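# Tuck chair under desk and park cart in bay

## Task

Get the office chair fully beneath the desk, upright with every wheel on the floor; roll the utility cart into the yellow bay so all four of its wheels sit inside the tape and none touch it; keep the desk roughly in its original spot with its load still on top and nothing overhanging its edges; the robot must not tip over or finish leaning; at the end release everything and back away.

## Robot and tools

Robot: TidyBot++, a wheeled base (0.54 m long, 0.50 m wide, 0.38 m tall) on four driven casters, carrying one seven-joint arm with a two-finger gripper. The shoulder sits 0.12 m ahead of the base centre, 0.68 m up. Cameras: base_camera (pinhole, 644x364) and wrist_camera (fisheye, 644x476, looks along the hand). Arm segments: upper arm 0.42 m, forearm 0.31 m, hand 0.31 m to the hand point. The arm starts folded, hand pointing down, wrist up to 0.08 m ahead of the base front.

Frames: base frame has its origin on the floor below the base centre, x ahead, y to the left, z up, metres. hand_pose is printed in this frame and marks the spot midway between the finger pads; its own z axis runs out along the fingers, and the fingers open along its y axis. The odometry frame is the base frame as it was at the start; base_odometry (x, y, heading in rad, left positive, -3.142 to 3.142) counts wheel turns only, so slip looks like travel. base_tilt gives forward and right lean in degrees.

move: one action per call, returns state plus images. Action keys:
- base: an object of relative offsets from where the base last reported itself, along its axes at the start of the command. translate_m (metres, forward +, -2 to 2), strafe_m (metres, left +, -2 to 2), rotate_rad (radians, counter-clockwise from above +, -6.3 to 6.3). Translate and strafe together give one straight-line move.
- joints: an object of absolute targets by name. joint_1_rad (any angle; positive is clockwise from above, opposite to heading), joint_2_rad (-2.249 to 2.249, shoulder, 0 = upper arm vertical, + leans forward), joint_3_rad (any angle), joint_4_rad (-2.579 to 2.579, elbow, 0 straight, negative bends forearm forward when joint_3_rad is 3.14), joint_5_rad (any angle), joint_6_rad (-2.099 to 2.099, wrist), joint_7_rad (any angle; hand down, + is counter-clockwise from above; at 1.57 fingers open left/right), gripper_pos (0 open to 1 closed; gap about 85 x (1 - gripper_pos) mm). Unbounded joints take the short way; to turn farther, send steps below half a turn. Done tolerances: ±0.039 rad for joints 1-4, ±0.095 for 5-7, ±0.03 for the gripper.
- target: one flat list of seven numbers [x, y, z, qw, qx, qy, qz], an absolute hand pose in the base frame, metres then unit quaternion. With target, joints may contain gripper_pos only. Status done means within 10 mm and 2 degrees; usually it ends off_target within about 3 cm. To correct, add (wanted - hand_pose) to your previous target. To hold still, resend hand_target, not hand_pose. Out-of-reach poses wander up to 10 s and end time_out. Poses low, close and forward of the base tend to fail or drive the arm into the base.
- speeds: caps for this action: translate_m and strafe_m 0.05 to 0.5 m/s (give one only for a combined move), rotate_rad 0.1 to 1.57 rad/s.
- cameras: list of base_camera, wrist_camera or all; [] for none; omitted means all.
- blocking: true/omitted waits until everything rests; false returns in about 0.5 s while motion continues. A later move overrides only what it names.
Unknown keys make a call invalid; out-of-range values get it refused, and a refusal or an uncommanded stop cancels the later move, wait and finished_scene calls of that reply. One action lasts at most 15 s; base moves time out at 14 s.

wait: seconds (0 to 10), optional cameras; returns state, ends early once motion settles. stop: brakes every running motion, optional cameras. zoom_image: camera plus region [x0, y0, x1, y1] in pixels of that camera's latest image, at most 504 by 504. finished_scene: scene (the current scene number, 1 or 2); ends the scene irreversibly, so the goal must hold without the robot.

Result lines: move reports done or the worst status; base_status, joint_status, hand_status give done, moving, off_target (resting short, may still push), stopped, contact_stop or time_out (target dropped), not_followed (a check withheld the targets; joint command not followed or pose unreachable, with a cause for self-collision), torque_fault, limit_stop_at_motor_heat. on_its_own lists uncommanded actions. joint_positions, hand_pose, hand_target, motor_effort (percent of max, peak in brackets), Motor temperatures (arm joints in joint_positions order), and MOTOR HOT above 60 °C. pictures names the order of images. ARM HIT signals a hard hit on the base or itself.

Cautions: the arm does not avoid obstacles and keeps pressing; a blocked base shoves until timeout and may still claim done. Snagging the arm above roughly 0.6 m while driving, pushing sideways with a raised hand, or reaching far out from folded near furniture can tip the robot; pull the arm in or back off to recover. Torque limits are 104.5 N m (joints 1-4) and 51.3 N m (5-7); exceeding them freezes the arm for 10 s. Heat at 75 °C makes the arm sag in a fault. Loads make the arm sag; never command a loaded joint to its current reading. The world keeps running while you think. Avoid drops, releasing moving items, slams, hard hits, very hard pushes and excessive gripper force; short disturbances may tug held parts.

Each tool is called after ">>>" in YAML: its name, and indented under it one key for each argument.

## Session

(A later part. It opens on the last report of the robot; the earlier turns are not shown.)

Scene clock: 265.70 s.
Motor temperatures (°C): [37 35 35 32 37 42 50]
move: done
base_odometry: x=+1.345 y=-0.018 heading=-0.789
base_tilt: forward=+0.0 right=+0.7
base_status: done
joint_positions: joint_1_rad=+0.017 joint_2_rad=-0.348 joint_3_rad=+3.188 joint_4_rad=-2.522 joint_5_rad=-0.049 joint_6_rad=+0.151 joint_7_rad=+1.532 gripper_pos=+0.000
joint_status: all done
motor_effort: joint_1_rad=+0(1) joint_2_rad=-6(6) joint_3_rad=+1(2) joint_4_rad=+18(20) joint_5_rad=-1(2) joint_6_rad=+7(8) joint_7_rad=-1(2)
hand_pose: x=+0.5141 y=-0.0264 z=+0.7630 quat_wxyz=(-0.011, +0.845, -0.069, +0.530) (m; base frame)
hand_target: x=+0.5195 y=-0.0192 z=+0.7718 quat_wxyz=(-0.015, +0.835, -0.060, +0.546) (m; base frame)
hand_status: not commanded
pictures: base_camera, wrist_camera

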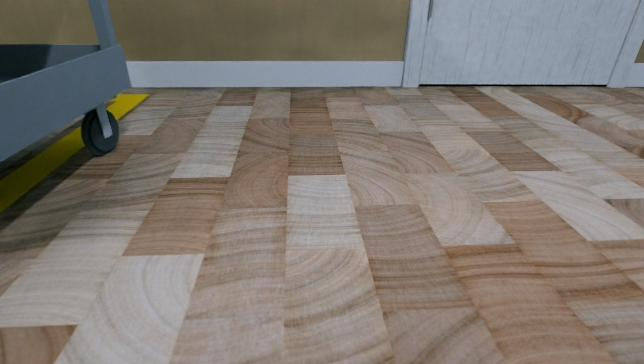

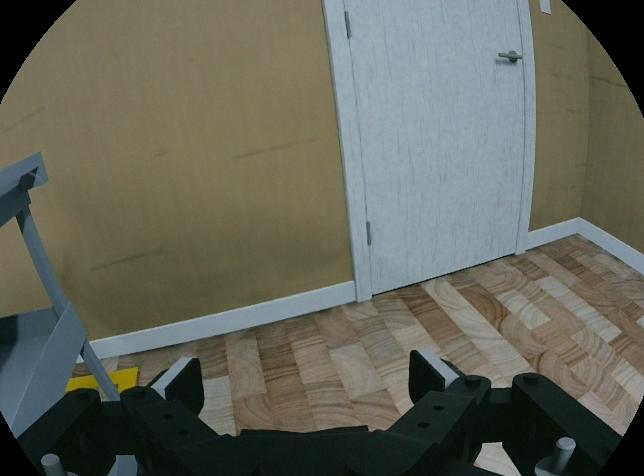

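>>> move:
  base: {"translate_m":0.73}
  joints: {"joint_6_rad":-0.9}
  cameras: []

>>> move:
  base: {"strafe_m":0.57}
  speeds: {"strafe_m":0.15}
  cameras: ["base_camera"]

>>> move:
  base: {"strafe_m":-0.4}
  cameras: []

>>> move:
  base: {"translate_m":-0.9}
  cameras: ["base_camera"]

>>> move:
  base: {"rotate_rad":0.6}
  joints: {"joint_6_rad":0.1}

Scene clock: 286.30 s.
Motor temperatures (°C): [37 35 35 32 37 42 50]
move: done
base_odometry: x=+1.859 y=-0.537 heading=-0.790
base_tilt: forward=+0.0 right=+0.7
base_status: done
joint_positions: joint_1_rad=+0.017 joint_2_rad=-0.348 joint_3_rad=+3.188 joint_4_rad=-2.520 joint_5_rad=-0.049 joint_6_rad=-0.861 joint_7_rad=+1.532 gripper_pos=+0.000
joint_status: all done
motor_effort: joint_1_rad=+0(0) joint_2_rad=-1(5) joint_3_rad=+1(1) joint_4_rad=+14(20) joint_5_rad=-2(2) joint_6_rad=+1(8) joint_7_rad=-1(2)
hand_pose: x=+0.2694 y=+0.0053 z=+0.5905 quat_wxyz=(-0.027, +0.996, -0.065, +0.054) (m; base frame)
hand_target: x=+0.2533 y=+0.0094 z=+0.5868 quat_wxyz=(-0.027, +0.998, -0.055, +0.028) (m; base frame)
hand_status: not commanded
pictures: none
No camera images: "cameras" was empty.

Scene clock: 290.67 s.
Motor temperatures (°C): [37 35 35 32 37 42 50]
move: done
base_odometry: x=+2.264 y=-0.135 heading=-0.790
base_tilt: forward=+0.0 right=+0.7
base_status: done
joint_positions: joint_1_rad=+0.016 joint_2_rad=-0.348 joint_3_rad=+3.188 joint_4_rad=-2.520 joint_5_rad=-0.049 joint_6_rad=-0.862 joint_7_rad=+1.532 gripper_pos=+0.000
joint_status: not commanded
motor_effort: joint_1_rad=+0(1) joint_2_rad=-1(2) joint_3_rad=+1(2) joint_4_rad=+15(15) joint_5_rad=-2(3) joint_6_rad=+1(2) joint_7_rad=+0(2)
hand_pose: x=+0.2692 y=+0.0055 z=+0.5905 quat_wxyz=(-0.027, +0.996, -0.064, +0.053) (m; base frame)
hand_target: x=+0.2533 y=+0.0094 z=+0.5868 quat_wxyz=(-0.027, +0.998, -0.055, +0.028) (m; base frame)
hand_status: not commanded
pictures: base_camera

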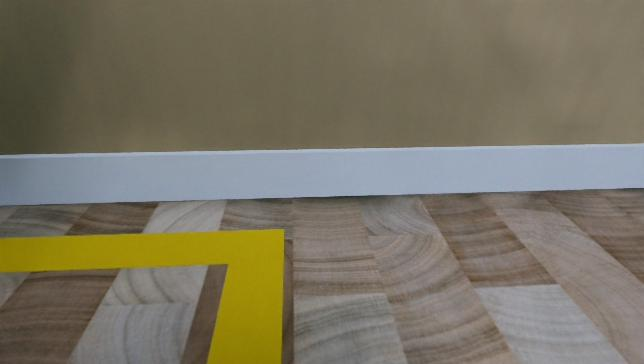

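Scene clock: 292.63 s.
Motor temperatures (°C): [37 35 35 32 37 42 50]
move: done
base_odometry: x=+1.980 y=-0.417 heading=-0.789
base_tilt: forward=+0.0 right=+0.8
base_status: done
joint_positions: joint_1_rad=+0.016 joint_2_rad=-0.347 joint_3_rad=+3.188 joint_4_rad=-2.520 joint_5_rad=-0.049 joint_6_rad=-0.864 joint_7_rad=+1.532 gripper_pos=+0.000
joint_status: not commanded
motor_effort: joint_1_rad=+0(0) joint_2_rad=-1(4) joint_3_rad=+1(2) joint_4_rad=+15(16) joint_5_rad=-2(3) joint_6_rad=+1(2) joint_7_rad=-1(2)
hand_pose: x=+0.2686 y=+0.0056 z=+0.5903 quat_wxyz=(-0.027, +0.996, -0.064, +0.052) (m; base frame)
hand_target: x=+0.2533 y=+0.0094 z=+0.5868 quat_wxyz=(-0.027, +0.998, -0.055, +0.028) (m; base frame)
hand_status: not commanded
pictures: none
No camera images: "cameras" was empty.

Scene clock: 295.30 s.
Motor temperatures (°C): [37 35 35 32 37 42 50]
move: done
base_odometry: x=+1.346 y=+0.222 heading=-0.789
base_tilt: forward=+0.0 right=+0.7
base_status: done
joint_positions: joint_1_rad=+0.016 joint_2_rad=-0.348 joint_3_rad=+3.188 joint_4_rad=-2.521 joint_5_rad=-0.049 joint_6_rad=-0.868 joint_7_rad=+1.532 gripper_pos=+0.000
joint_status: not commanded
motor_effort: joint_1_rad=+0(0) joint_2_rad=-1(4) joint_3_rad=+1(2) joint_4_rad=+14(16) joint_5_rad=-2(2) joint_6_rad=+1(2) joint_7_rad=+0(2)
hand_pose: x=+0.2672 y=+0.0057 z=+0.5903 quat_wxyz=(-0.027, +0.996, -0.064, +0.050) (m; base frame)
hand_target: x=+0.2533 y=+0.0094 z=+0.5868 quat_wxyz=(-0.027, +0.998, -0.055, +0.028) (m; base frame)
hand_status: not commanded
pictures: base_camera

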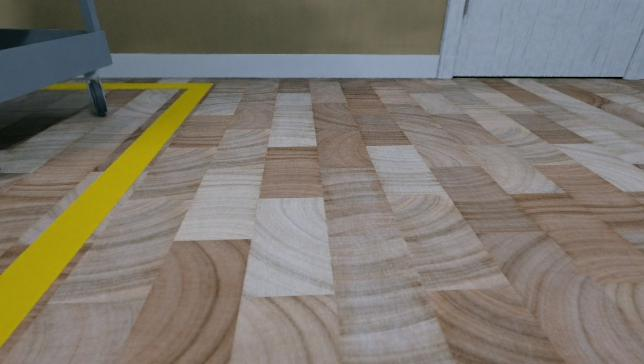

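Scene clock: 296.97 s.
Motor temperatures (°C): [37 35 35 32 37 42 50]
move: done
base_odometry: x=+1.346 y=+0.222 heading=-0.189
base_tilt: forward=+0.0 right=+0.7
base_status: done
joint_positions: joint_1_rad=+0.014 joint_2_rad=-0.348 joint_3_rad=+3.188 joint_4_rad=-2.520 joint_5_rad=-0.049 joint_6_rad=+0.052 joint_7_rad=+1.532 gripper_pos=+0.000
joint_status: all done
motor_effort: joint_1_rad=+0(1) joint_2_rad=-5(6) joint_3_rad=+1(2) joint_4_rad=+19(19) joint_5_rad=-2(3) joint_6_rad=+8(8) joint_7_rad=+0(2)
hand_pose: x=+0.5001 y=-0.0220 z=+0.7369 quat_wxyz=(-0.013, +0.870, -0.067, +0.488) (m; base frame)
hand_target: x=+0.5057 y=-0.0167 z=+0.7441 quat_wxyz=(-0.016, +0.862, -0.060, +0.504) (m; base frame)
hand_status: not commanded
pictures: base_camera, wrist_camera

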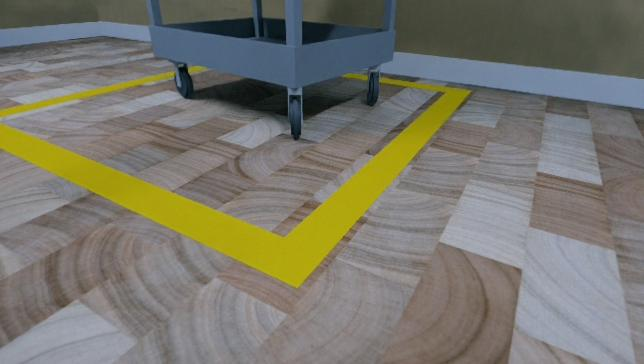

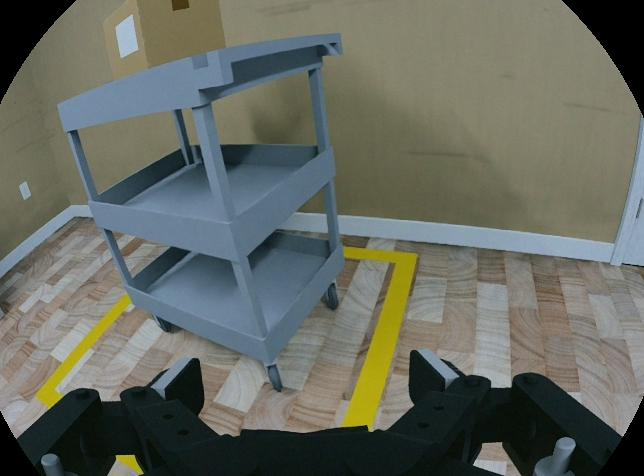

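>>> move:
  base: {"rotate_rad":-2.17}

>>> move:
  base: {"rotate_rad":-0.8}

Scene clock: 306.07 s.
Motor temperatures (°C): [37 35 35 32 37 42 50]
move: done
base_odometry: x=+1.346 y=+0.222 heading=-2.359
base_tilt: forward=+0.0 right=+0.7
base_status: done
joint_positions: joint_1_rad=+0.009 joint_2_rad=-0.348 joint_3_rad=+3.187 joint_4_rad=-2.520 joint_5_rad=-0.049 joint_6_rad=+0.054 joint_7_rad=+1.532 gripper_pos=+0.000
joint_status: not commanded
motor_effort: joint_1_rad=+0(1) joint_2_rad=-5(7) joint_3_rad=+1(2) joint_4_rad=+19(19) joint_5_rad=-2(2) joint_6_rad=+7(8) joint_7_rad=-1(2)
hand_pose: x=+0.5005 y=-0.0200 z=+0.7374 quat_wxyz=(-0.014, +0.870, -0.065, +0.489) (m; base frame)
hand_target: x=+0.5057 y=-0.0167 z=+0.7441 quat_wxyz=(-0.016, +0.862, -0.060, +0.504) (m; base frame)
hand_status: not commanded
pictures: base_camera, wrist_camera

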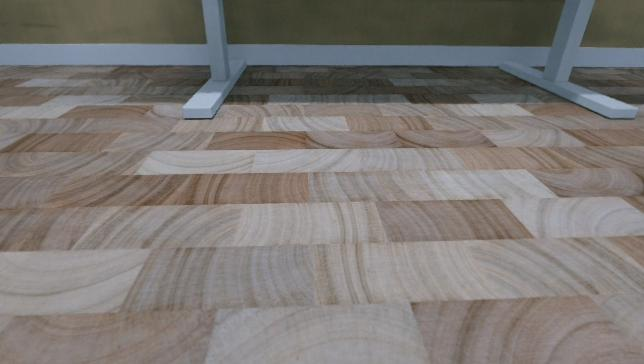

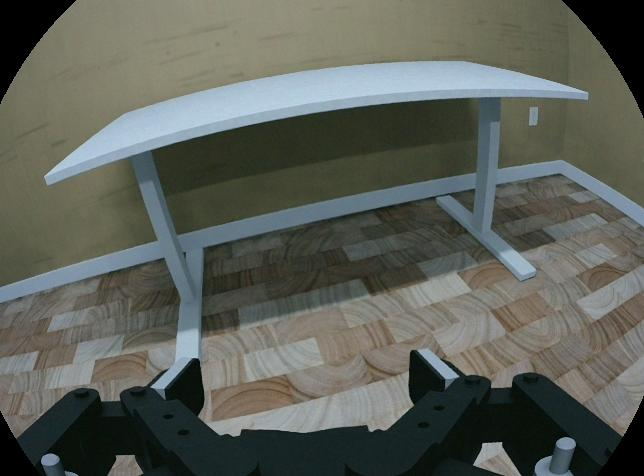

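Scene clock: 307.77 s.
Motor temperatures (°C): [37 35 35 32 37 42 50]
move: done
base_odometry: x=+1.346 y=+0.222 heading=+3.125
base_tilt: forward=+0.0 right=+0.7
base_status: done
joint_positions: joint_1_rad=+0.009 joint_2_rad=-0.348 joint_3_rad=+3.187 joint_4_rad=-2.520 joint_5_rad=-0.049 joint_6_rad=+0.054 joint_7_rad=+1.532 gripper_pos=+0.000
joint_status: not commanded
motor_effort: joint_1_rad=+0(1) joint_2_rad=-5(6) joint_3_rad=+1(2) joint_4_rad=+19(19) joint_5_rad=-1(2) joint_6_rad=+7(8) joint_7_rad=-1(2)
hand_pose: x=+0.5005 y=-0.0200 z=+0.7374 quat_wxyz=(-0.014, +0.870, -0.065, +0.489) (m; base frame)
hand_target: x=+0.5057 y=-0.0167 z=+0.7441 quat_wxyz=(-0.016, +0.862, -0.060, +0.504) (m; base frame)
hand_status: not commanded
pictures: base_camera, wrist_camera

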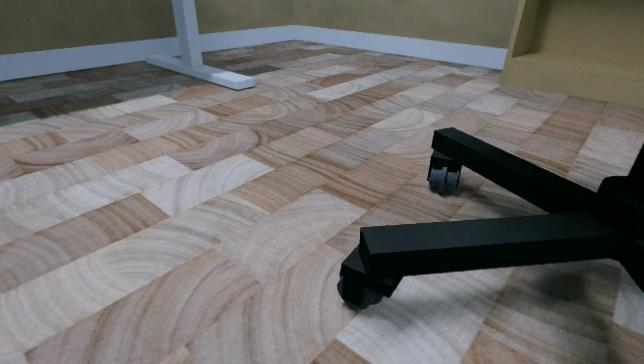

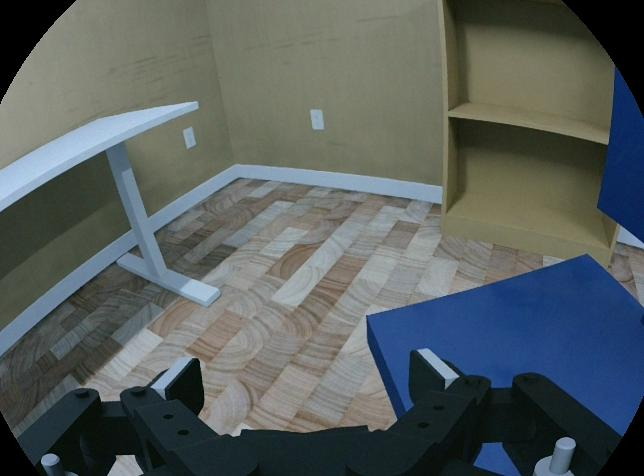

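>>> move:
  base: {"rotate_rad":0.8}
  joints: {"joint_1_rad":1.57,"joint_6_rad":-0.9}
  cameras: []

>>> move:
  base: {"translate_m":-0.6}
  cameras: []

>>> move:
  base: {"strafe_m":-0.85,"rotate_rad":0.2}
  joints: {"joint_1_rad":0,"joint_6_rad":0.1}

Scene clock: 328.40 s.
Motor temperatures (°C): [37 35 35 32 37 42 50]
move: done
base_odometry: x=+1.346 y=+0.222 heading=-2.359
base_tilt: forward=+0.0 right=+0.7
base_status: done
joint_positions: joint_1_rad=+1.551 joint_2_rad=-0.348 joint_3_rad=+3.186 joint_4_rad=-2.520 joint_5_rad=-0.049 joint_6_rad=-0.854 joint_7_rad=+1.532 gripper_pos=+0.000
joint_status: all done
motor_effort: joint_1_rad=+0(2) joint_2_rad=-1(6) joint_3_rad=+1(2) joint_4_rad=+14(19) joint_5_rad=-2(2) joint_6_rad=+1(8) joint_7_rad=-2(2)
hand_pose: x=+0.1299 y=-0.1525 z=+0.5909 quat_wxyz=(+0.021, +0.673, -0.737, +0.060) (m; base frame)
hand_target: x=+0.1285 y=-0.1343 z=+0.5868 quat_wxyz=(+0.001, +0.667, -0.744, +0.039) (m; base frame)
hand_status: not commanded
pictures: none
No camera images: "cameras" was empty.

Scene clock: 330.60 s.
Motor temperatures (°C): [37 35 35 32 37 42 50]
move: done
base_odometry: x=+1.771 y=+0.645 heading=-2.358
base_tilt: forward=+0.0 right=+0.7
base_status: done
joint_positions: joint_1_rad=+1.552 joint_2_rad=-0.348 joint_3_rad=+3.186 joint_4_rad=-2.520 joint_5_rad=-0.049 joint_6_rad=-0.859 joint_7_rad=+1.532 gripper_pos=+0.000
joint_status: not commanded
motor_effort: joint_1_rad=+0(0) joint_2_rad=-1(2) joint_3_rad=+1(2) joint_4_rad=+15(15) joint_5_rad=-2(3) joint_6_rad=+0(2) joint_7_rad=-1(1)
hand_pose: x=+0.1299 y=-0.1510 z=+0.5907 quat_wxyz=(+0.019, +0.672, -0.738, +0.058) (m; base frame)
hand_target: x=+0.1285 y=-0.1343 z=+0.5868 quat_wxyz=(+0.001, +0.667, -0.744, +0.039) (m; base frame)
hand_status: not commanded
pictures: none
No camera images: "cameras" was empty.

Scene clock: 333.60 s.
Motor temperatures (°C): [37 35 35 32 37 42 50]
move: done
base_odometry: x=+1.171 y=+1.248 heading=-2.158
base_tilt: forward=+0.0 right=+0.7
base_status: done
joint_positions: joint_1_rad=+0.022 joint_2_rad=-0.349 joint_3_rad=+3.195 joint_4_rad=-2.532 joint_5_rad=-0.049 joint_6_rad=+0.039 joint_7_rad=+1.533 gripper_pos=+0.000
joint_status: all done
motor_effort: joint_1_rad=-2(9) joint_2_rad=-5(8) joint_3_rad=+0(8) joint_4_rad=+22(32) joint_5_rad=-1(3) joint_6_rad=+9(20) joint_7_rad=-1(4)
hand_pose: x=+0.4936 y=-0.0273 z=+0.7278 quat_wxyz=(-0.011, +0.875, -0.075, +0.478) (m; base frame)
hand_target: x=+0.5057 y=-0.0168 z=+0.7441 quat_wxyz=(-0.016, +0.862, -0.060, +0.504) (m; base frame)
hand_status: not commanded
pictures: base_camera, wrist_camera

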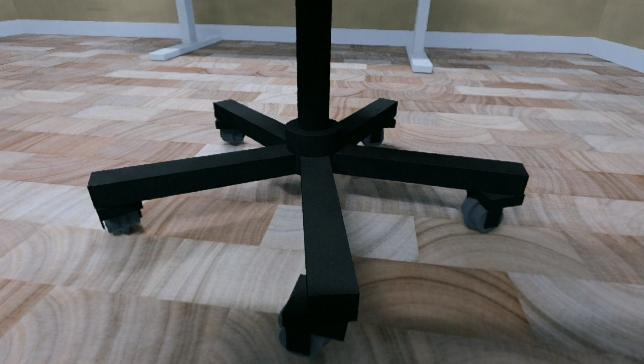

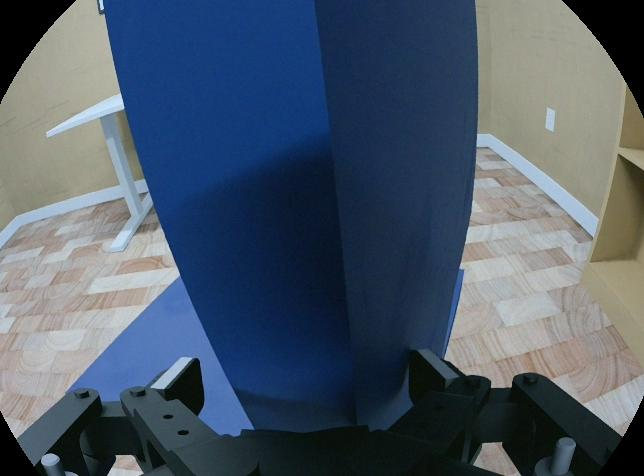

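>>> move:
  base: {"translate_m":-0.35}

Scene clock: 345.90 s.
Motor temperatures (°C): [37 35 35 32 37 42 50]
move: done
base_odometry: x=+1.365 y=+1.539 heading=-2.157
base_tilt: forward=+0.0 right=+0.7
base_status: done
joint_positions: joint_1_rad=+0.015 joint_2_rad=-0.352 joint_3_rad=+3.193 joint_4_rad=-2.524 joint_5_rad=-0.049 joint_6_rad=+0.058 joint_7_rad=+1.533 gripper_pos=+0.000
joint_status: not commanded
motor_effort: joint_1_rad=+0(2) joint_2_rad=-5(8) joint_3_rad=+1(1) joint_4_rad=+18(20) joint_5_rad=-2(2) joint_6_rad=+7(9) joint_7_rad=+0(2)
hand_pose: x=+0.4994 y=-0.0246 z=+0.7378 quat_wxyz=(-0.012, +0.868, -0.070, +0.491) (m; base frame)
hand_target: x=+0.5057 y=-0.0168 z=+0.7441 quat_wxyz=(-0.016, +0.862, -0.060, +0.504) (m; base frame)
hand_status: not commanded
pictures: base_camera, wrist_camera

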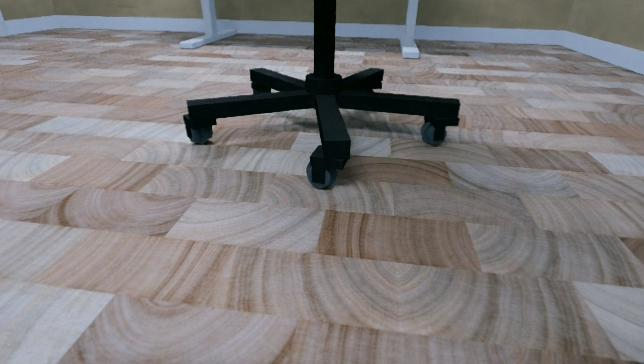

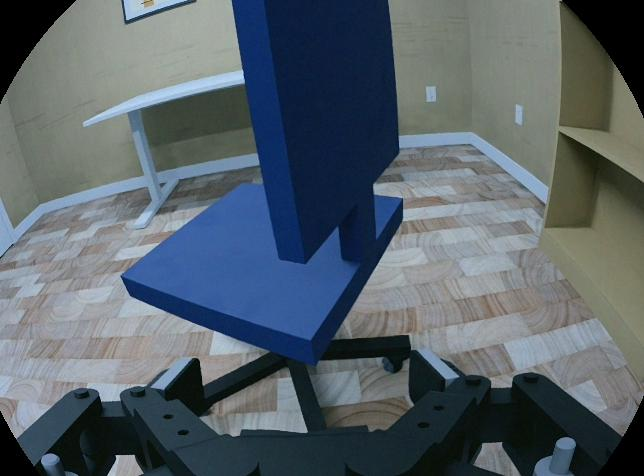

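>>> move:
  base: {"strafe_m":-0.5}
  joints: {"gripper_pos":1}
  cameras: ["wrist_camera"]

>>> move:
  base: {"translate_m":0.42}
  cameras: ["wrist_camera"]

>>> move:
  base: {"strafe_m":0.42}
  speeds: {"strafe_m":0.12}

Scene clock: 361.17 s.
Motor temperatures (°C): [37 35 35 32 37 42 50]
move: done
base_odometry: x=+0.949 y=+1.816 heading=-2.158
base_tilt: forward=+0.0 right=+0.7
base_status: done
joint_positions: joint_1_rad=+0.014 joint_2_rad=-0.352 joint_3_rad=+3.192 joint_4_rad=-2.524 joint_5_rad=-0.049 joint_6_rad=+0.058 joint_7_rad=+1.533 gripper_pos=+0.999
joint_status: all done
motor_effort: joint_1_rad=+0(1) joint_2_rad=-6(6) joint_3_rad=+1(3) joint_4_rad=+19(19) joint_5_rad=-2(2) joint_6_rad=+7(8) joint_7_rad=-1(2)
hand_pose: x=+0.4994 y=-0.0241 z=+0.7378 quat_wxyz=(-0.012, +0.868, -0.070, +0.491) (m; base frame)
hand_target: x=+0.5057 y=-0.0168 z=+0.7441 quat_wxyz=(-0.016, +0.862, -0.060, +0.504) (m; base frame)
hand_status: not commanded
pictures: wrist_camera

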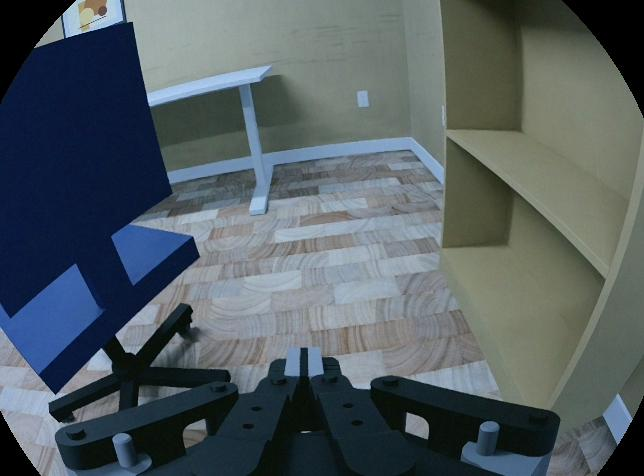

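Scene clock: 363.20 s.
Motor temperatures (°C): [37 35 35 32 37 42 50]
move: done
base_odometry: x=+0.716 y=+1.467 heading=-2.159
base_tilt: forward=+0.0 right=+0.7
base_status: done
joint_positions: joint_1_rad=+0.014 joint_2_rad=-0.344 joint_3_rad=+3.192 joint_4_rad=-2.524 joint_5_rad=-0.049 joint_6_rad=+0.058 joint_7_rad=+1.533 gripper_pos=+0.999
joint_status: not commanded
motor_effort: joint_1_rad=+0(0) joint_2_rad=-6(8) joint_3_rad=+1(2) joint_4_rad=+18(20) joint_5_rad=-2(2) joint_6_rad=+8(8) joint_7_rad=+0(2)
hand_pose: x=+0.5001 y=-0.0241 z=+0.7355 quat_wxyz=(-0.012, +0.870, -0.070, +0.488) (m; base frame)
hand_target: x=+0.5057 y=-0.0168 z=+0.7441 quat_wxyz=(-0.016, +0.862, -0.060, +0.504) (m; base frame)
hand_status: not commanded
pictures: wrist_camera

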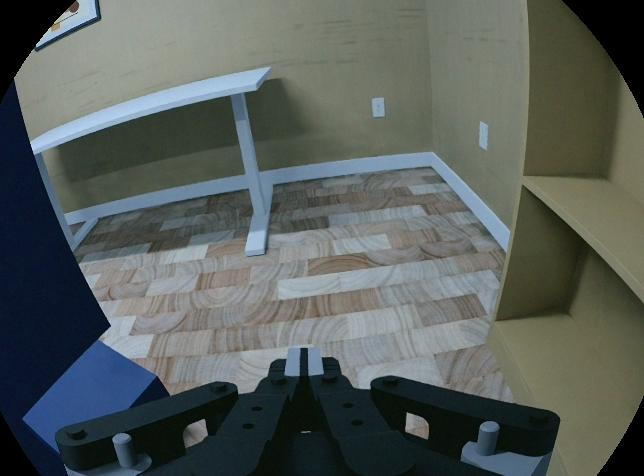

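Scene clock: 367.27 s.
Motor temperatures (°C): [37 35 35 32 37 42 50]
move: done
base_odometry: x=+1.065 y=+1.233 heading=-2.159
base_tilt: forward=+0.0 right=+0.7
base_status: done
joint_positions: joint_1_rad=+0.023 joint_2_rad=-0.351 joint_3_rad=+3.206 joint_4_rad=-2.534 joint_5_rad=-0.049 joint_6_rad=+0.058 joint_7_rad=+1.533 gripper_pos=+0.999
joint_status: not commanded
motor_effort: joint_1_rad=-3(7) joint_2_rad=-4(6) joint_3_rad=-2(6) joint_4_rad=+23(26) joint_5_rad=-1(2) joint_6_rad=+10(11) joint_7_rad=+0(2)
hand_pose: x=+0.4959 y=-0.0321 z=+0.7326 quat_wxyz=(-0.009, +0.870, -0.080, +0.486) (m; base frame)
hand_target: x=+0.5057 y=-0.0168 z=+0.7441 quat_wxyz=(-0.016, +0.862, -0.060, +0.504) (m; base frame)
hand_status: not commanded
pictures: base_camera, wrist_camera

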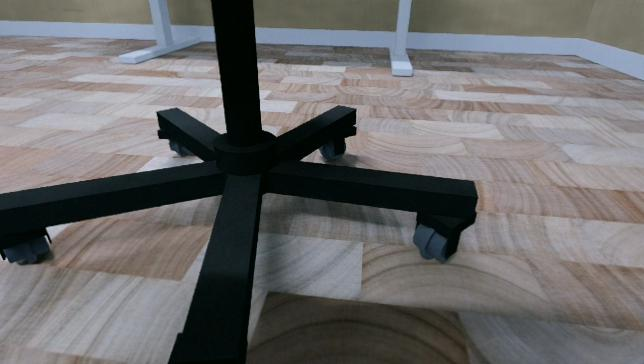

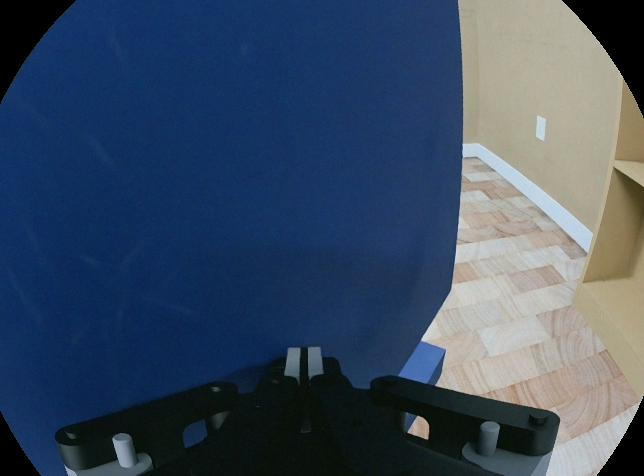

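>>> move:
  base: {"translate_m":-0.45}

Scene clock: 371.10 s.
Motor temperatures (°C): [37 35 35 32 37 42 50]
move: done
base_odometry: x=+1.315 y=+1.608 heading=-2.159
base_tilt: forward=+0.0 right=+0.7
base_status: done
joint_positions: joint_1_rad=+0.012 joint_2_rad=-0.352 joint_3_rad=+3.195 joint_4_rad=-2.524 joint_5_rad=-0.049 joint_6_rad=+0.065 joint_7_rad=+1.533 gripper_pos=+0.999
joint_status: not commanded
motor_effort: joint_1_rad=+0(3) joint_2_rad=-5(8) joint_3_rad=+1(2) joint_4_rad=+19(21) joint_5_rad=-2(2) joint_6_rad=+7(8) joint_7_rad=+0(2)
hand_pose: x=+0.5008 y=-0.0245 z=+0.7400 quat_wxyz=(-0.013, +0.866, -0.070, +0.494) (m; base frame)
hand_target: x=+0.5057 y=-0.0168 z=+0.7441 quat_wxyz=(-0.016, +0.862, -0.060, +0.504) (m; base frame)
hand_status: not commanded
pictures: base_camera, wrist_camera

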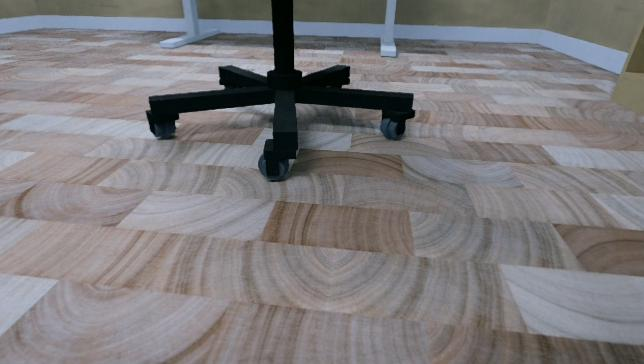

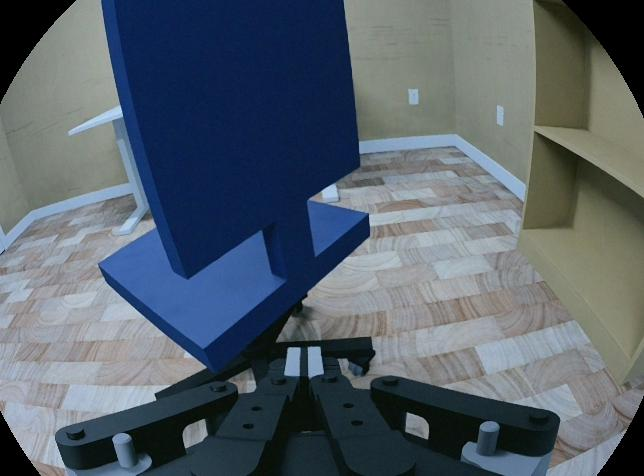

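>>> move:
  base: {"strafe_m":0.3}
  cameras: []

>>> move:
  base: {"translate_m":0.43}
  speeds: {"translate_m":0.15}
  cameras: ["wrist_camera"]

>>> move:
  base: {"translate_m":-0.43}

Scene clock: 383.93 s.
Motor temperatures (°C): [37 35 35 32 37 42 50]
move: done
base_odometry: x=+1.565 y=+1.441 heading=-2.159
base_tilt: forward=+0.0 right=+0.7
base_status: done
joint_positions: joint_1_rad=+0.012 joint_2_rad=-0.352 joint_3_rad=+3.190 joint_4_rad=-2.524 joint_5_rad=-0.049 joint_6_rad=+0.065 joint_7_rad=+1.533 gripper_pos=+0.999
joint_status: not commanded
motor_effort: joint_1_rad=+0(1) joint_2_rad=-6(6) joint_3_rad=+1(2) joint_4_rad=+18(20) joint_5_rad=-2(2) joint_6_rad=+7(8) joint_7_rad=+0(2)
hand_pose: x=+0.5008 y=-0.0225 z=+0.7400 quat_wxyz=(-0.013, +0.867, -0.067, +0.494) (m; base frame)
hand_target: x=+0.5057 y=-0.0168 z=+0.7441 quat_wxyz=(-0.016, +0.862, -0.060, +0.504) (m; base frame)
hand_status: not commanded
pictures: none
No camera images: "cameras" was empty.

Scene clock: 387.40 s.
Motor temperatures (°C): [37 35 35 32 37 42 50]
move: done
base_odometry: x=+1.326 y=+1.083 heading=-2.158
base_tilt: forward=+0.0 right=+0.7
base_status: done
joint_positions: joint_1_rad=+0.012 joint_2_rad=-0.349 joint_3_rad=+3.190 joint_4_rad=-2.524 joint_5_rad=-0.049 joint_6_rad=+0.065 joint_7_rad=+1.533 gripper_pos=+0.999
joint_status: not commanded
motor_effort: joint_1_rad=+0(0) joint_2_rad=-5(8) joint_3_rad=+1(1) joint_4_rad=+18(20) joint_5_rad=-1(2) joint_6_rad=+7(8) joint_7_rad=-1(2)
hand_pose: x=+0.5010 y=-0.0225 z=+0.7389 quat_wxyz=(-0.013, +0.867, -0.067, +0.493) (m; base frame)
hand_target: x=+0.5057 y=-0.0168 z=+0.7441 quat_wxyz=(-0.016, +0.862, -0.060, +0.504) (m; base frame)
hand_status: not commanded
pictures: wrist_camera

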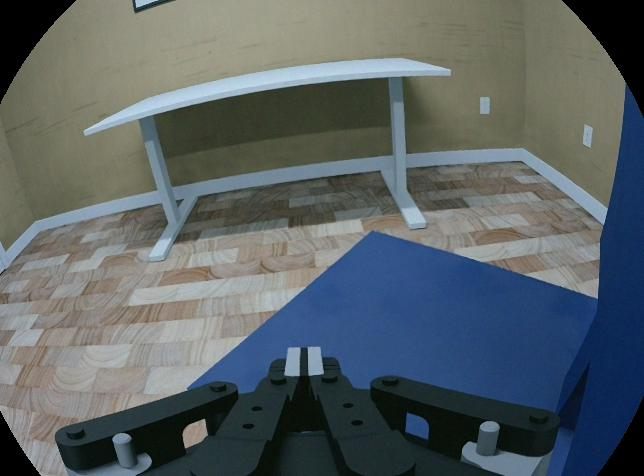

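Scene clock: 389.57 s.
Motor temperatures (°C): [37 35 35 32 37 42 50]
move: done
base_odometry: x=+1.565 y=+1.441 heading=-2.159
base_tilt: forward=+0.0 right=+0.7
base_status: done
joint_positions: joint_1_rad=+0.012 joint_2_rad=-0.350 joint_3_rad=+3.190 joint_4_rad=-2.523 joint_5_rad=-0.049 joint_6_rad=+0.065 joint_7_rad=+1.533 gripper_pos=+0.999
joint_status: not commanded
motor_effort: joint_1_rad=+0(1) joint_2_rad=-5(8) joint_3_rad=+1(2) joint_4_rad=+19(20) joint_5_rad=-2(2) joint_6_rad=+8(9) joint_7_rad=+0(1)
hand_pose: x=+0.5011 y=-0.0224 z=+0.7395 quat_wxyz=(-0.013, +0.867, -0.067, +0.494) (m; base frame)
hand_target: x=+0.5057 y=-0.0168 z=+0.7441 quat_wxyz=(-0.016, +0.862, -0.060, +0.504) (m; base frame)
hand_status: not commanded
pictures: base_camera, wrist_camera

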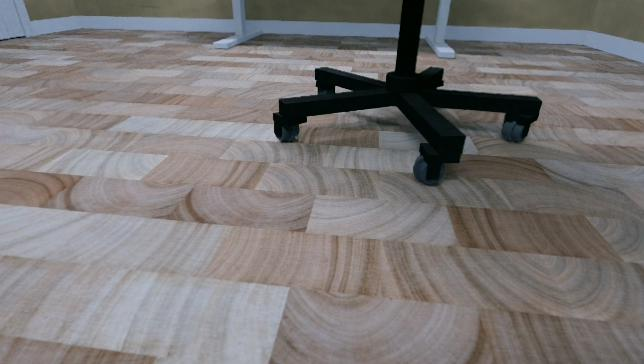

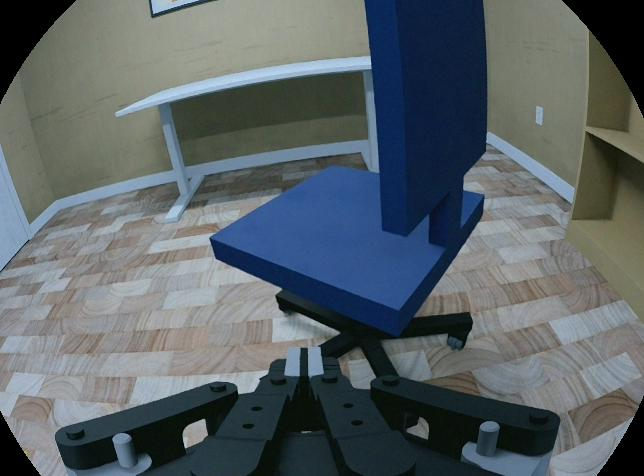

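>>> move:
  base: {"strafe_m":-0.19}
  cameras: []

>>> move:
  base: {"translate_m":0.45}
  speeds: {"translate_m":0.15}
  cameras: ["wrist_camera"]

>>> move:
  base: {"translate_m":-0.45}

Scene clock: 395.47 s.
Motor temperatures (°C): [37 35 35 32 37 42 50]
move: done
base_odometry: x=+1.407 y=+1.547 heading=-2.159
base_tilt: forward=+0.0 right=+0.8
base_status: done
joint_positions: joint_1_rad=+0.012 joint_2_rad=-0.350 joint_3_rad=+3.190 joint_4_rad=-2.523 joint_5_rad=-0.049 joint_6_rad=+0.065 joint_7_rad=+1.533 gripper_pos=+0.999
joint_status: not commanded
motor_effort: joint_1_rad=+0(1) joint_2_rad=-6(6) joint_3_rad=+1(3) joint_4_rad=+19(19) joint_5_rad=-1(2) joint_6_rad=+7(8) joint_7_rad=-1(2)
hand_pose: x=+0.5011 y=-0.0223 z=+0.7395 quat_wxyz=(-0.013, +0.867, -0.067, +0.494) (m; base frame)
hand_target: x=+0.5057 y=-0.0168 z=+0.7441 quat_wxyz=(-0.016, +0.862, -0.060, +0.504) (m; base frame)
hand_status: not commanded
pictures: none
No camera images: "cameras" was empty.

Scene clock: 399.07 s.
Motor temperatures (°C): [37 35 34 32 37 42 50]
move: done
base_odometry: x=+1.157 y=+1.173 heading=-2.159
base_tilt: forward=+0.0 right=+0.7
base_status: done
joint_positions: joint_1_rad=+0.017 joint_2_rad=-0.345 joint_3_rad=+3.200 joint_4_rad=-2.548 joint_5_rad=-0.049 joint_6_rad=+0.061 joint_7_rad=+1.533 gripper_pos=+0.999
joint_status: not commanded
motor_effort: joint_1_rad=-2(6) joint_2_rad=-5(7) joint_3_rad=-1(5) joint_4_rad=+24(30) joint_5_rad=-2(2) joint_6_rad=+12(16) joint_7_rad=-1(2)
hand_pose: x=+0.4917 y=-0.0270 z=+0.7235 quat_wxyz=(-0.011, +0.875, -0.075, +0.479) (m; base frame)
hand_target: x=+0.5057 y=-0.0168 z=+0.7441 quat_wxyz=(-0.016, +0.862, -0.060, +0.504) (m; base frame)
hand_status: not commanded
pictures: wrist_camera

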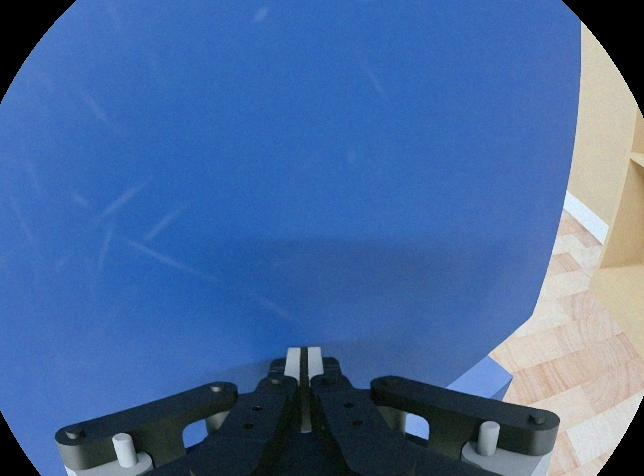

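Scene clock: 401.37 s.
Motor temperatures (°C): [37 35 34 32 37 42 50]
move: done
base_odometry: x=+1.407 y=+1.547 heading=-2.159
base_tilt: forward=+0.0 right=+0.7
base_status: done
joint_positions: joint_1_rad=+0.013 joint_2_rad=-0.348 joint_3_rad=+3.196 joint_4_rad=-2.520 joint_5_rad=-0.049 joint_6_rad=+0.076 joint_7_rad=+1.533 gripper_pos=+0.999
joint_status: not commanded
motor_effort: joint_1_rad=+0(2) joint_2_rad=-5(9) joint_3_rad=+1(2) joint_4_rad=+19(23) joint_5_rad=-2(2) joint_6_rad=+7(11) joint_7_rad=-1(2)
hand_pose: x=+0.5037 y=-0.0258 z=+0.7434 quat_wxyz=(-0.012, +0.864, -0.071, +0.499) (m; base frame)
hand_target: x=+0.5057 y=-0.0168 z=+0.7441 quat_wxyz=(-0.016, +0.862, -0.060, +0.504) (m; base frame)
hand_status: not commanded
pictures: base_camera, wrist_camera

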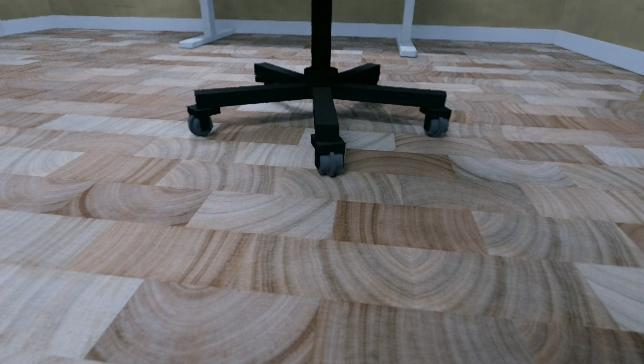

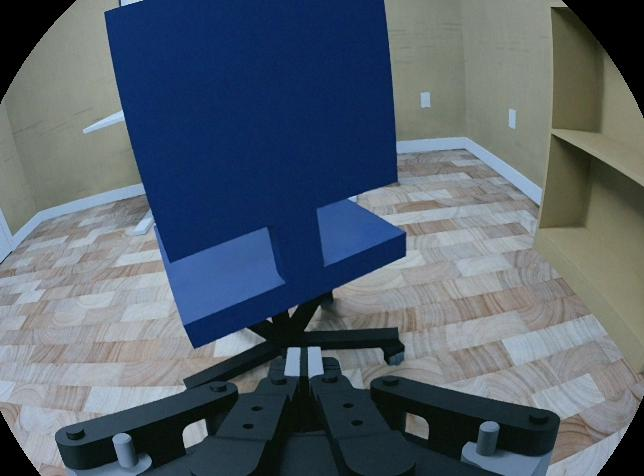

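>>> move:
  base: {"strafe_m":0.14}
  cameras: []

>>> move:
  base: {"translate_m":0.51}
  speeds: {"translate_m":0.15}
  cameras: ["wrist_camera"]

>>> move:
  base: {"translate_m":-0.4}

Scene clock: 406.97 s.
Motor temperatures (°C): [37 35 34 32 37 42 50]
move: done
base_odometry: x=+1.523 y=+1.470 heading=-2.159
base_tilt: forward=+0.0 right=+0.7
base_status: done
joint_positions: joint_1_rad=+0.013 joint_2_rad=-0.348 joint_3_rad=+3.190 joint_4_rad=-2.520 joint_5_rad=-0.049 joint_6_rad=+0.076 joint_7_rad=+1.533 gripper_pos=+0.999
joint_status: not commanded
motor_effort: joint_1_rad=+0(1) joint_2_rad=-5(6) joint_3_rad=+1(2) joint_4_rad=+19(19) joint_5_rad=-1(2) joint_6_rad=+8(8) joint_7_rad=-1(1)
hand_pose: x=+0.5038 y=-0.0234 z=+0.7435 quat_wxyz=(-0.013, +0.864, -0.068, +0.499) (m; base frame)
hand_target: x=+0.5057 y=-0.0168 z=+0.7441 quat_wxyz=(-0.016, +0.862, -0.060, +0.504) (m; base frame)
hand_status: not commanded
pictures: none
No camera images: "cameras" was empty.

Scene clock: 410.97 s.
Motor temperatures (°C): [37 35 34 32 37 42 50]
move: done
base_odometry: x=+1.240 y=+1.045 heading=-2.159
base_tilt: forward=+0.0 right=+0.7
base_status: done
joint_positions: joint_1_rad=-0.016 joint_2_rad=-0.347 joint_3_rad=+3.164 joint_4_rad=-2.550 joint_5_rad=-0.049 joint_6_rad=+0.055 joint_7_rad=+1.533 gripper_pos=+0.999
joint_status: not commanded
motor_effort: joint_1_rad=+3(7) joint_2_rad=-5(7) joint_3_rad=+4(7) joint_4_rad=+22(31) joint_5_rad=-2(2) joint_6_rad=+11(16) joint_7_rad=-1(2)
hand_pose: x=+0.4905 y=-0.0017 z=+0.7216 quat_wxyz=(-0.022, +0.878, -0.043, +0.476) (m; base frame)
hand_target: x=+0.5057 y=-0.0168 z=+0.7441 quat_wxyz=(-0.016, +0.862, -0.060, +0.504) (m; base frame)
hand_status: not commanded
pictures: wrist_camera

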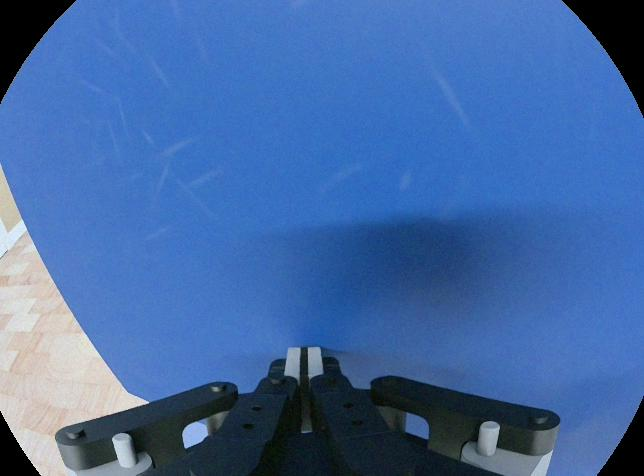

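Scene clock: 413.03 s.
Motor temperatures (°C): [37 35 34 32 37 42 50]
move: done
base_odometry: x=+1.463 y=+1.378 heading=-2.160
base_tilt: forward=+0.0 right=+0.7
base_status: done
joint_positions: joint_1_rad=-0.011 joint_2_rad=-0.350 joint_3_rad=+3.175 joint_4_rad=-2.526 joint_5_rad=-0.049 joint_6_rad=+0.068 joint_7_rad=+1.533 gripper_pos=+0.999
joint_status: not commanded
motor_effort: joint_1_rad=+0(3) joint_2_rad=-5(8) joint_3_rad=+1(4) joint_4_rad=+18(21) joint_5_rad=-1(2) joint_6_rad=+8(10) joint_7_rad=-1(2)
hand_pose: x=+0.5011 y=-0.0083 z=+0.7391 quat_wxyz=(-0.020, +0.868, -0.050, +0.494) (m; base frame)
hand_target: x=+0.5057 y=-0.0168 z=+0.7441 quat_wxyz=(-0.016, +0.862, -0.060, +0.504) (m; base frame)
hand_status: not commanded
pictures: base_camera, wrist_camera

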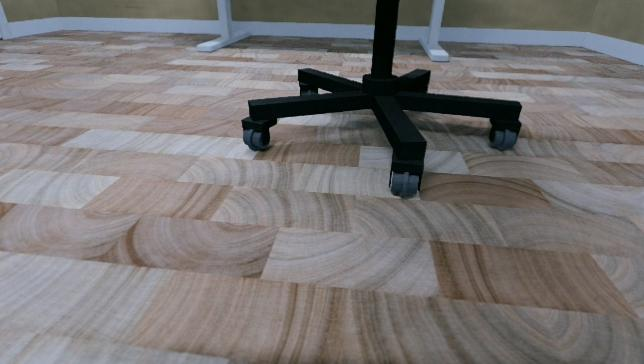

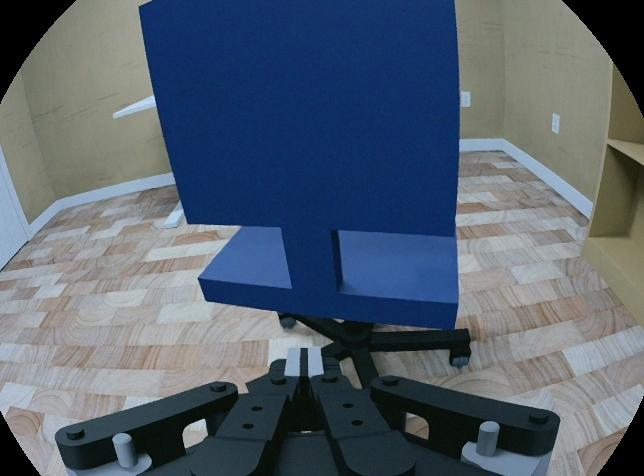

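>>> move:
  base: {"strafe_m":-0.19,"rotate_rad":0.08}
  joints: {"joint_1_rad":1.57,"joint_6_rad":-0.9}
  cameras: []

>>> move:
  base: {"translate_m":0.85}
  speeds: {"translate_m":0.15}
  cameras: ["base_camera"]

Scene clock: 431.40 s.
Motor temperatures (°C): [37 35 34 32 37 42 50]
move: done
base_odometry: x=+1.305 y=+1.484 heading=-2.079
base_tilt: forward=+0.0 right=+0.7
base_status: done
joint_positions: joint_1_rad=+1.551 joint_2_rad=-0.350 joint_3_rad=+3.180 joint_4_rad=-2.526 joint_5_rad=-0.049 joint_6_rad=-0.854 joint_7_rad=+1.533 gripper_pos=+0.999
joint_status: all done
motor_effort: joint_1_rad=+0(2) joint_2_rad=-1(6) joint_3_rad=+1(3) joint_4_rad=+14(19) joint_5_rad=-2(2) joint_6_rad=+1(8) joint_7_rad=-1(2)
hand_pose: x=+0.1307 y=-0.1498 z=+0.5895 quat_wxyz=(+0.020, +0.675, -0.735, +0.058) (m; base frame)
hand_target: x=+0.1285 y=-0.1344 z=+0.5868 quat_wxyz=(+0.001, +0.667, -0.744, +0.039) (m; base frame)
hand_status: not commanded
pictures: none
No camera images: "cameras" was empty.

Scene clock: 437.67 s.
Motor temperatures (°C): [37 35 34 32 37 42 50]
move: done
base_odometry: x=+0.891 y=+0.741 heading=-2.079
base_tilt: forward=+0.0 right=+0.7
base_status: done
joint_positions: joint_1_rad=+1.552 joint_2_rad=-0.350 joint_3_rad=+3.180 joint_4_rad=-2.526 joint_5_rad=-0.049 joint_6_rad=-0.860 joint_7_rad=+1.533 gripper_pos=+0.999
joint_status: not commanded
motor_effort: joint_1_rad=+0(0) joint_2_rad=-1(2) joint_3_rad=+1(2) joint_4_rad=+14(15) joint_5_rad=-2(3) joint_6_rad=+1(2) joint_7_rad=-1(2)
hand_pose: x=+0.1306 y=-0.1480 z=+0.5893 quat_wxyz=(+0.018, +0.675, -0.735, +0.056) (m; base frame)
hand_target: x=+0.1285 y=-0.1344 z=+0.5868 quat_wxyz=(+0.001, +0.667, -0.744, +0.039) (m; base frame)
hand_status: not commanded
pictures: base_camera

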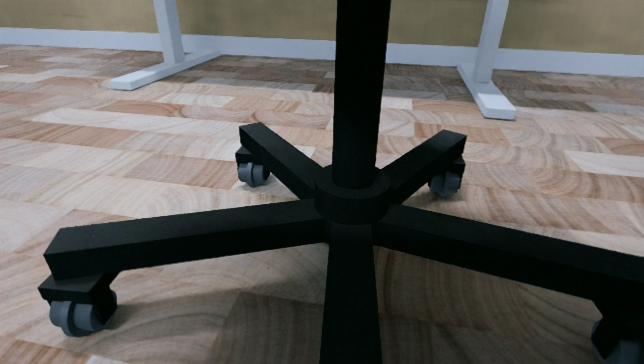

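>>> move:
  base: {"translate_m":0.55,"strafe_m":0.05}
  speeds: {"translate_m":0.15}

Scene clock: 447.07 s.
Motor temperatures (°C): [37 35 34 32 37 42 50]
move: done
base_odometry: x=+0.666 y=+0.236 heading=-2.079
base_tilt: forward=+0.0 right=+0.7
base_status: done
joint_positions: joint_1_rad=+1.552 joint_2_rad=-0.350 joint_3_rad=+3.180 joint_4_rad=-2.526 joint_5_rad=-0.049 joint_6_rad=-0.860 joint_7_rad=+1.533 gripper_pos=+0.999
joint_status: not commanded
motor_effort: joint_1_rad=+0(0) joint_2_rad=-1(2) joint_3_rad=+1(2) joint_4_rad=+14(15) joint_5_rad=-2(3) joint_6_rad=+1(2) joint_7_rad=-1(2)
hand_pose: x=+0.1306 y=-0.1479 z=+0.5893 quat_wxyz=(+0.018, +0.675, -0.736, +0.056) (m; base frame)
hand_target: x=+0.1285 y=-0.1344 z=+0.5868 quat_wxyz=(+0.001, +0.667, -0.744, +0.039) (m; base frame)
hand_status: not commanded
pictures: base_camera, wrist_camera

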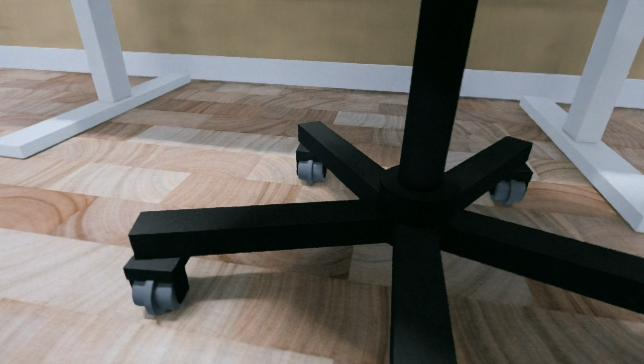

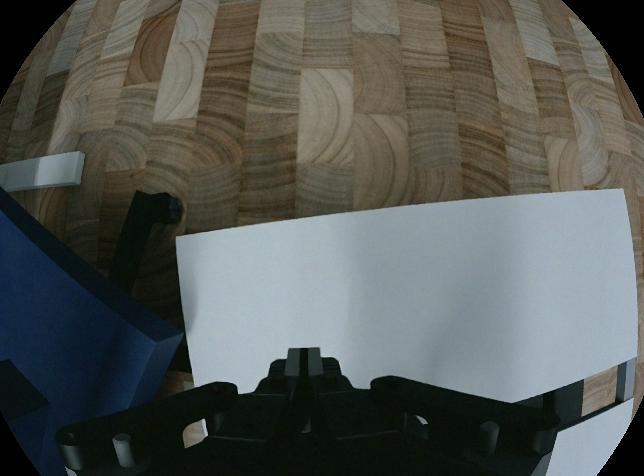

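>>> move:
  base: {"translate_m":-0.35,"strafe_m":-0.35}
  joints: {"joint_1_rad":0,"joint_6_rad":0.1}

Scene clock: 460.90 s.
Motor temperatures (°C): [37 35 34 32 37 42 50]
move: done
base_odometry: x=+0.531 y=+0.713 heading=-2.079
base_tilt: forward=+0.0 right=+0.8
base_status: done
joint_positions: joint_1_rad=+0.019 joint_2_rad=-0.350 joint_3_rad=+3.181 joint_4_rad=-2.526 joint_5_rad=-0.049 joint_6_rad=+0.045 joint_7_rad=+1.533 gripper_pos=+0.999
joint_status: all done
motor_effort: joint_1_rad=+0(1) joint_2_rad=-5(6) joint_3_rad=+1(2) joint_4_rad=+19(19) joint_5_rad=-2(3) joint_6_rad=+7(8) joint_7_rad=+0(2)
hand_pose: x=+0.4970 y=-0.0209 z=+0.7332 quat_wxyz=(-0.013, +0.872, -0.066, +0.484) (m; base frame)
hand_target: x=+0.5057 y=-0.0168 z=+0.7441 quat_wxyz=(-0.016, +0.862, -0.060, +0.504) (m; base frame)
hand_status: not commanded
pictures: base_camera, wrist_camera

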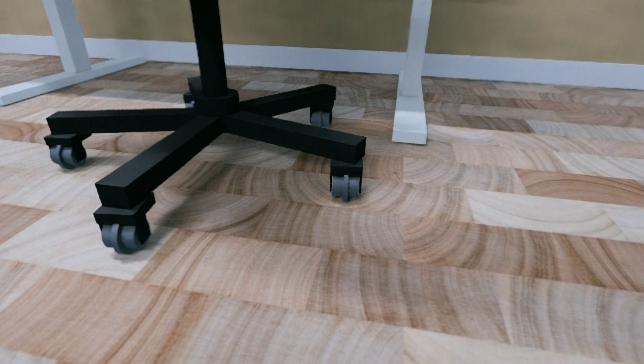

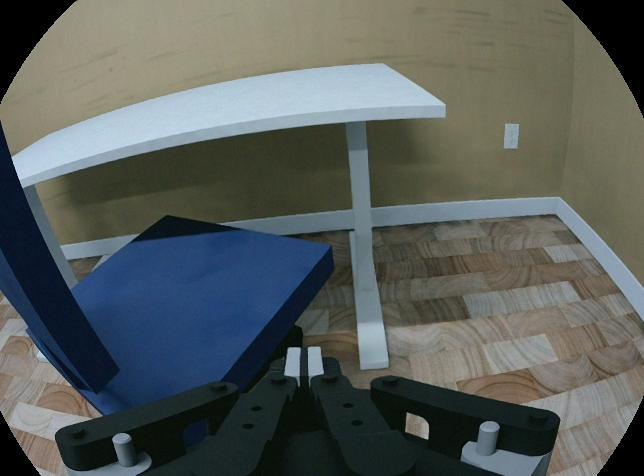

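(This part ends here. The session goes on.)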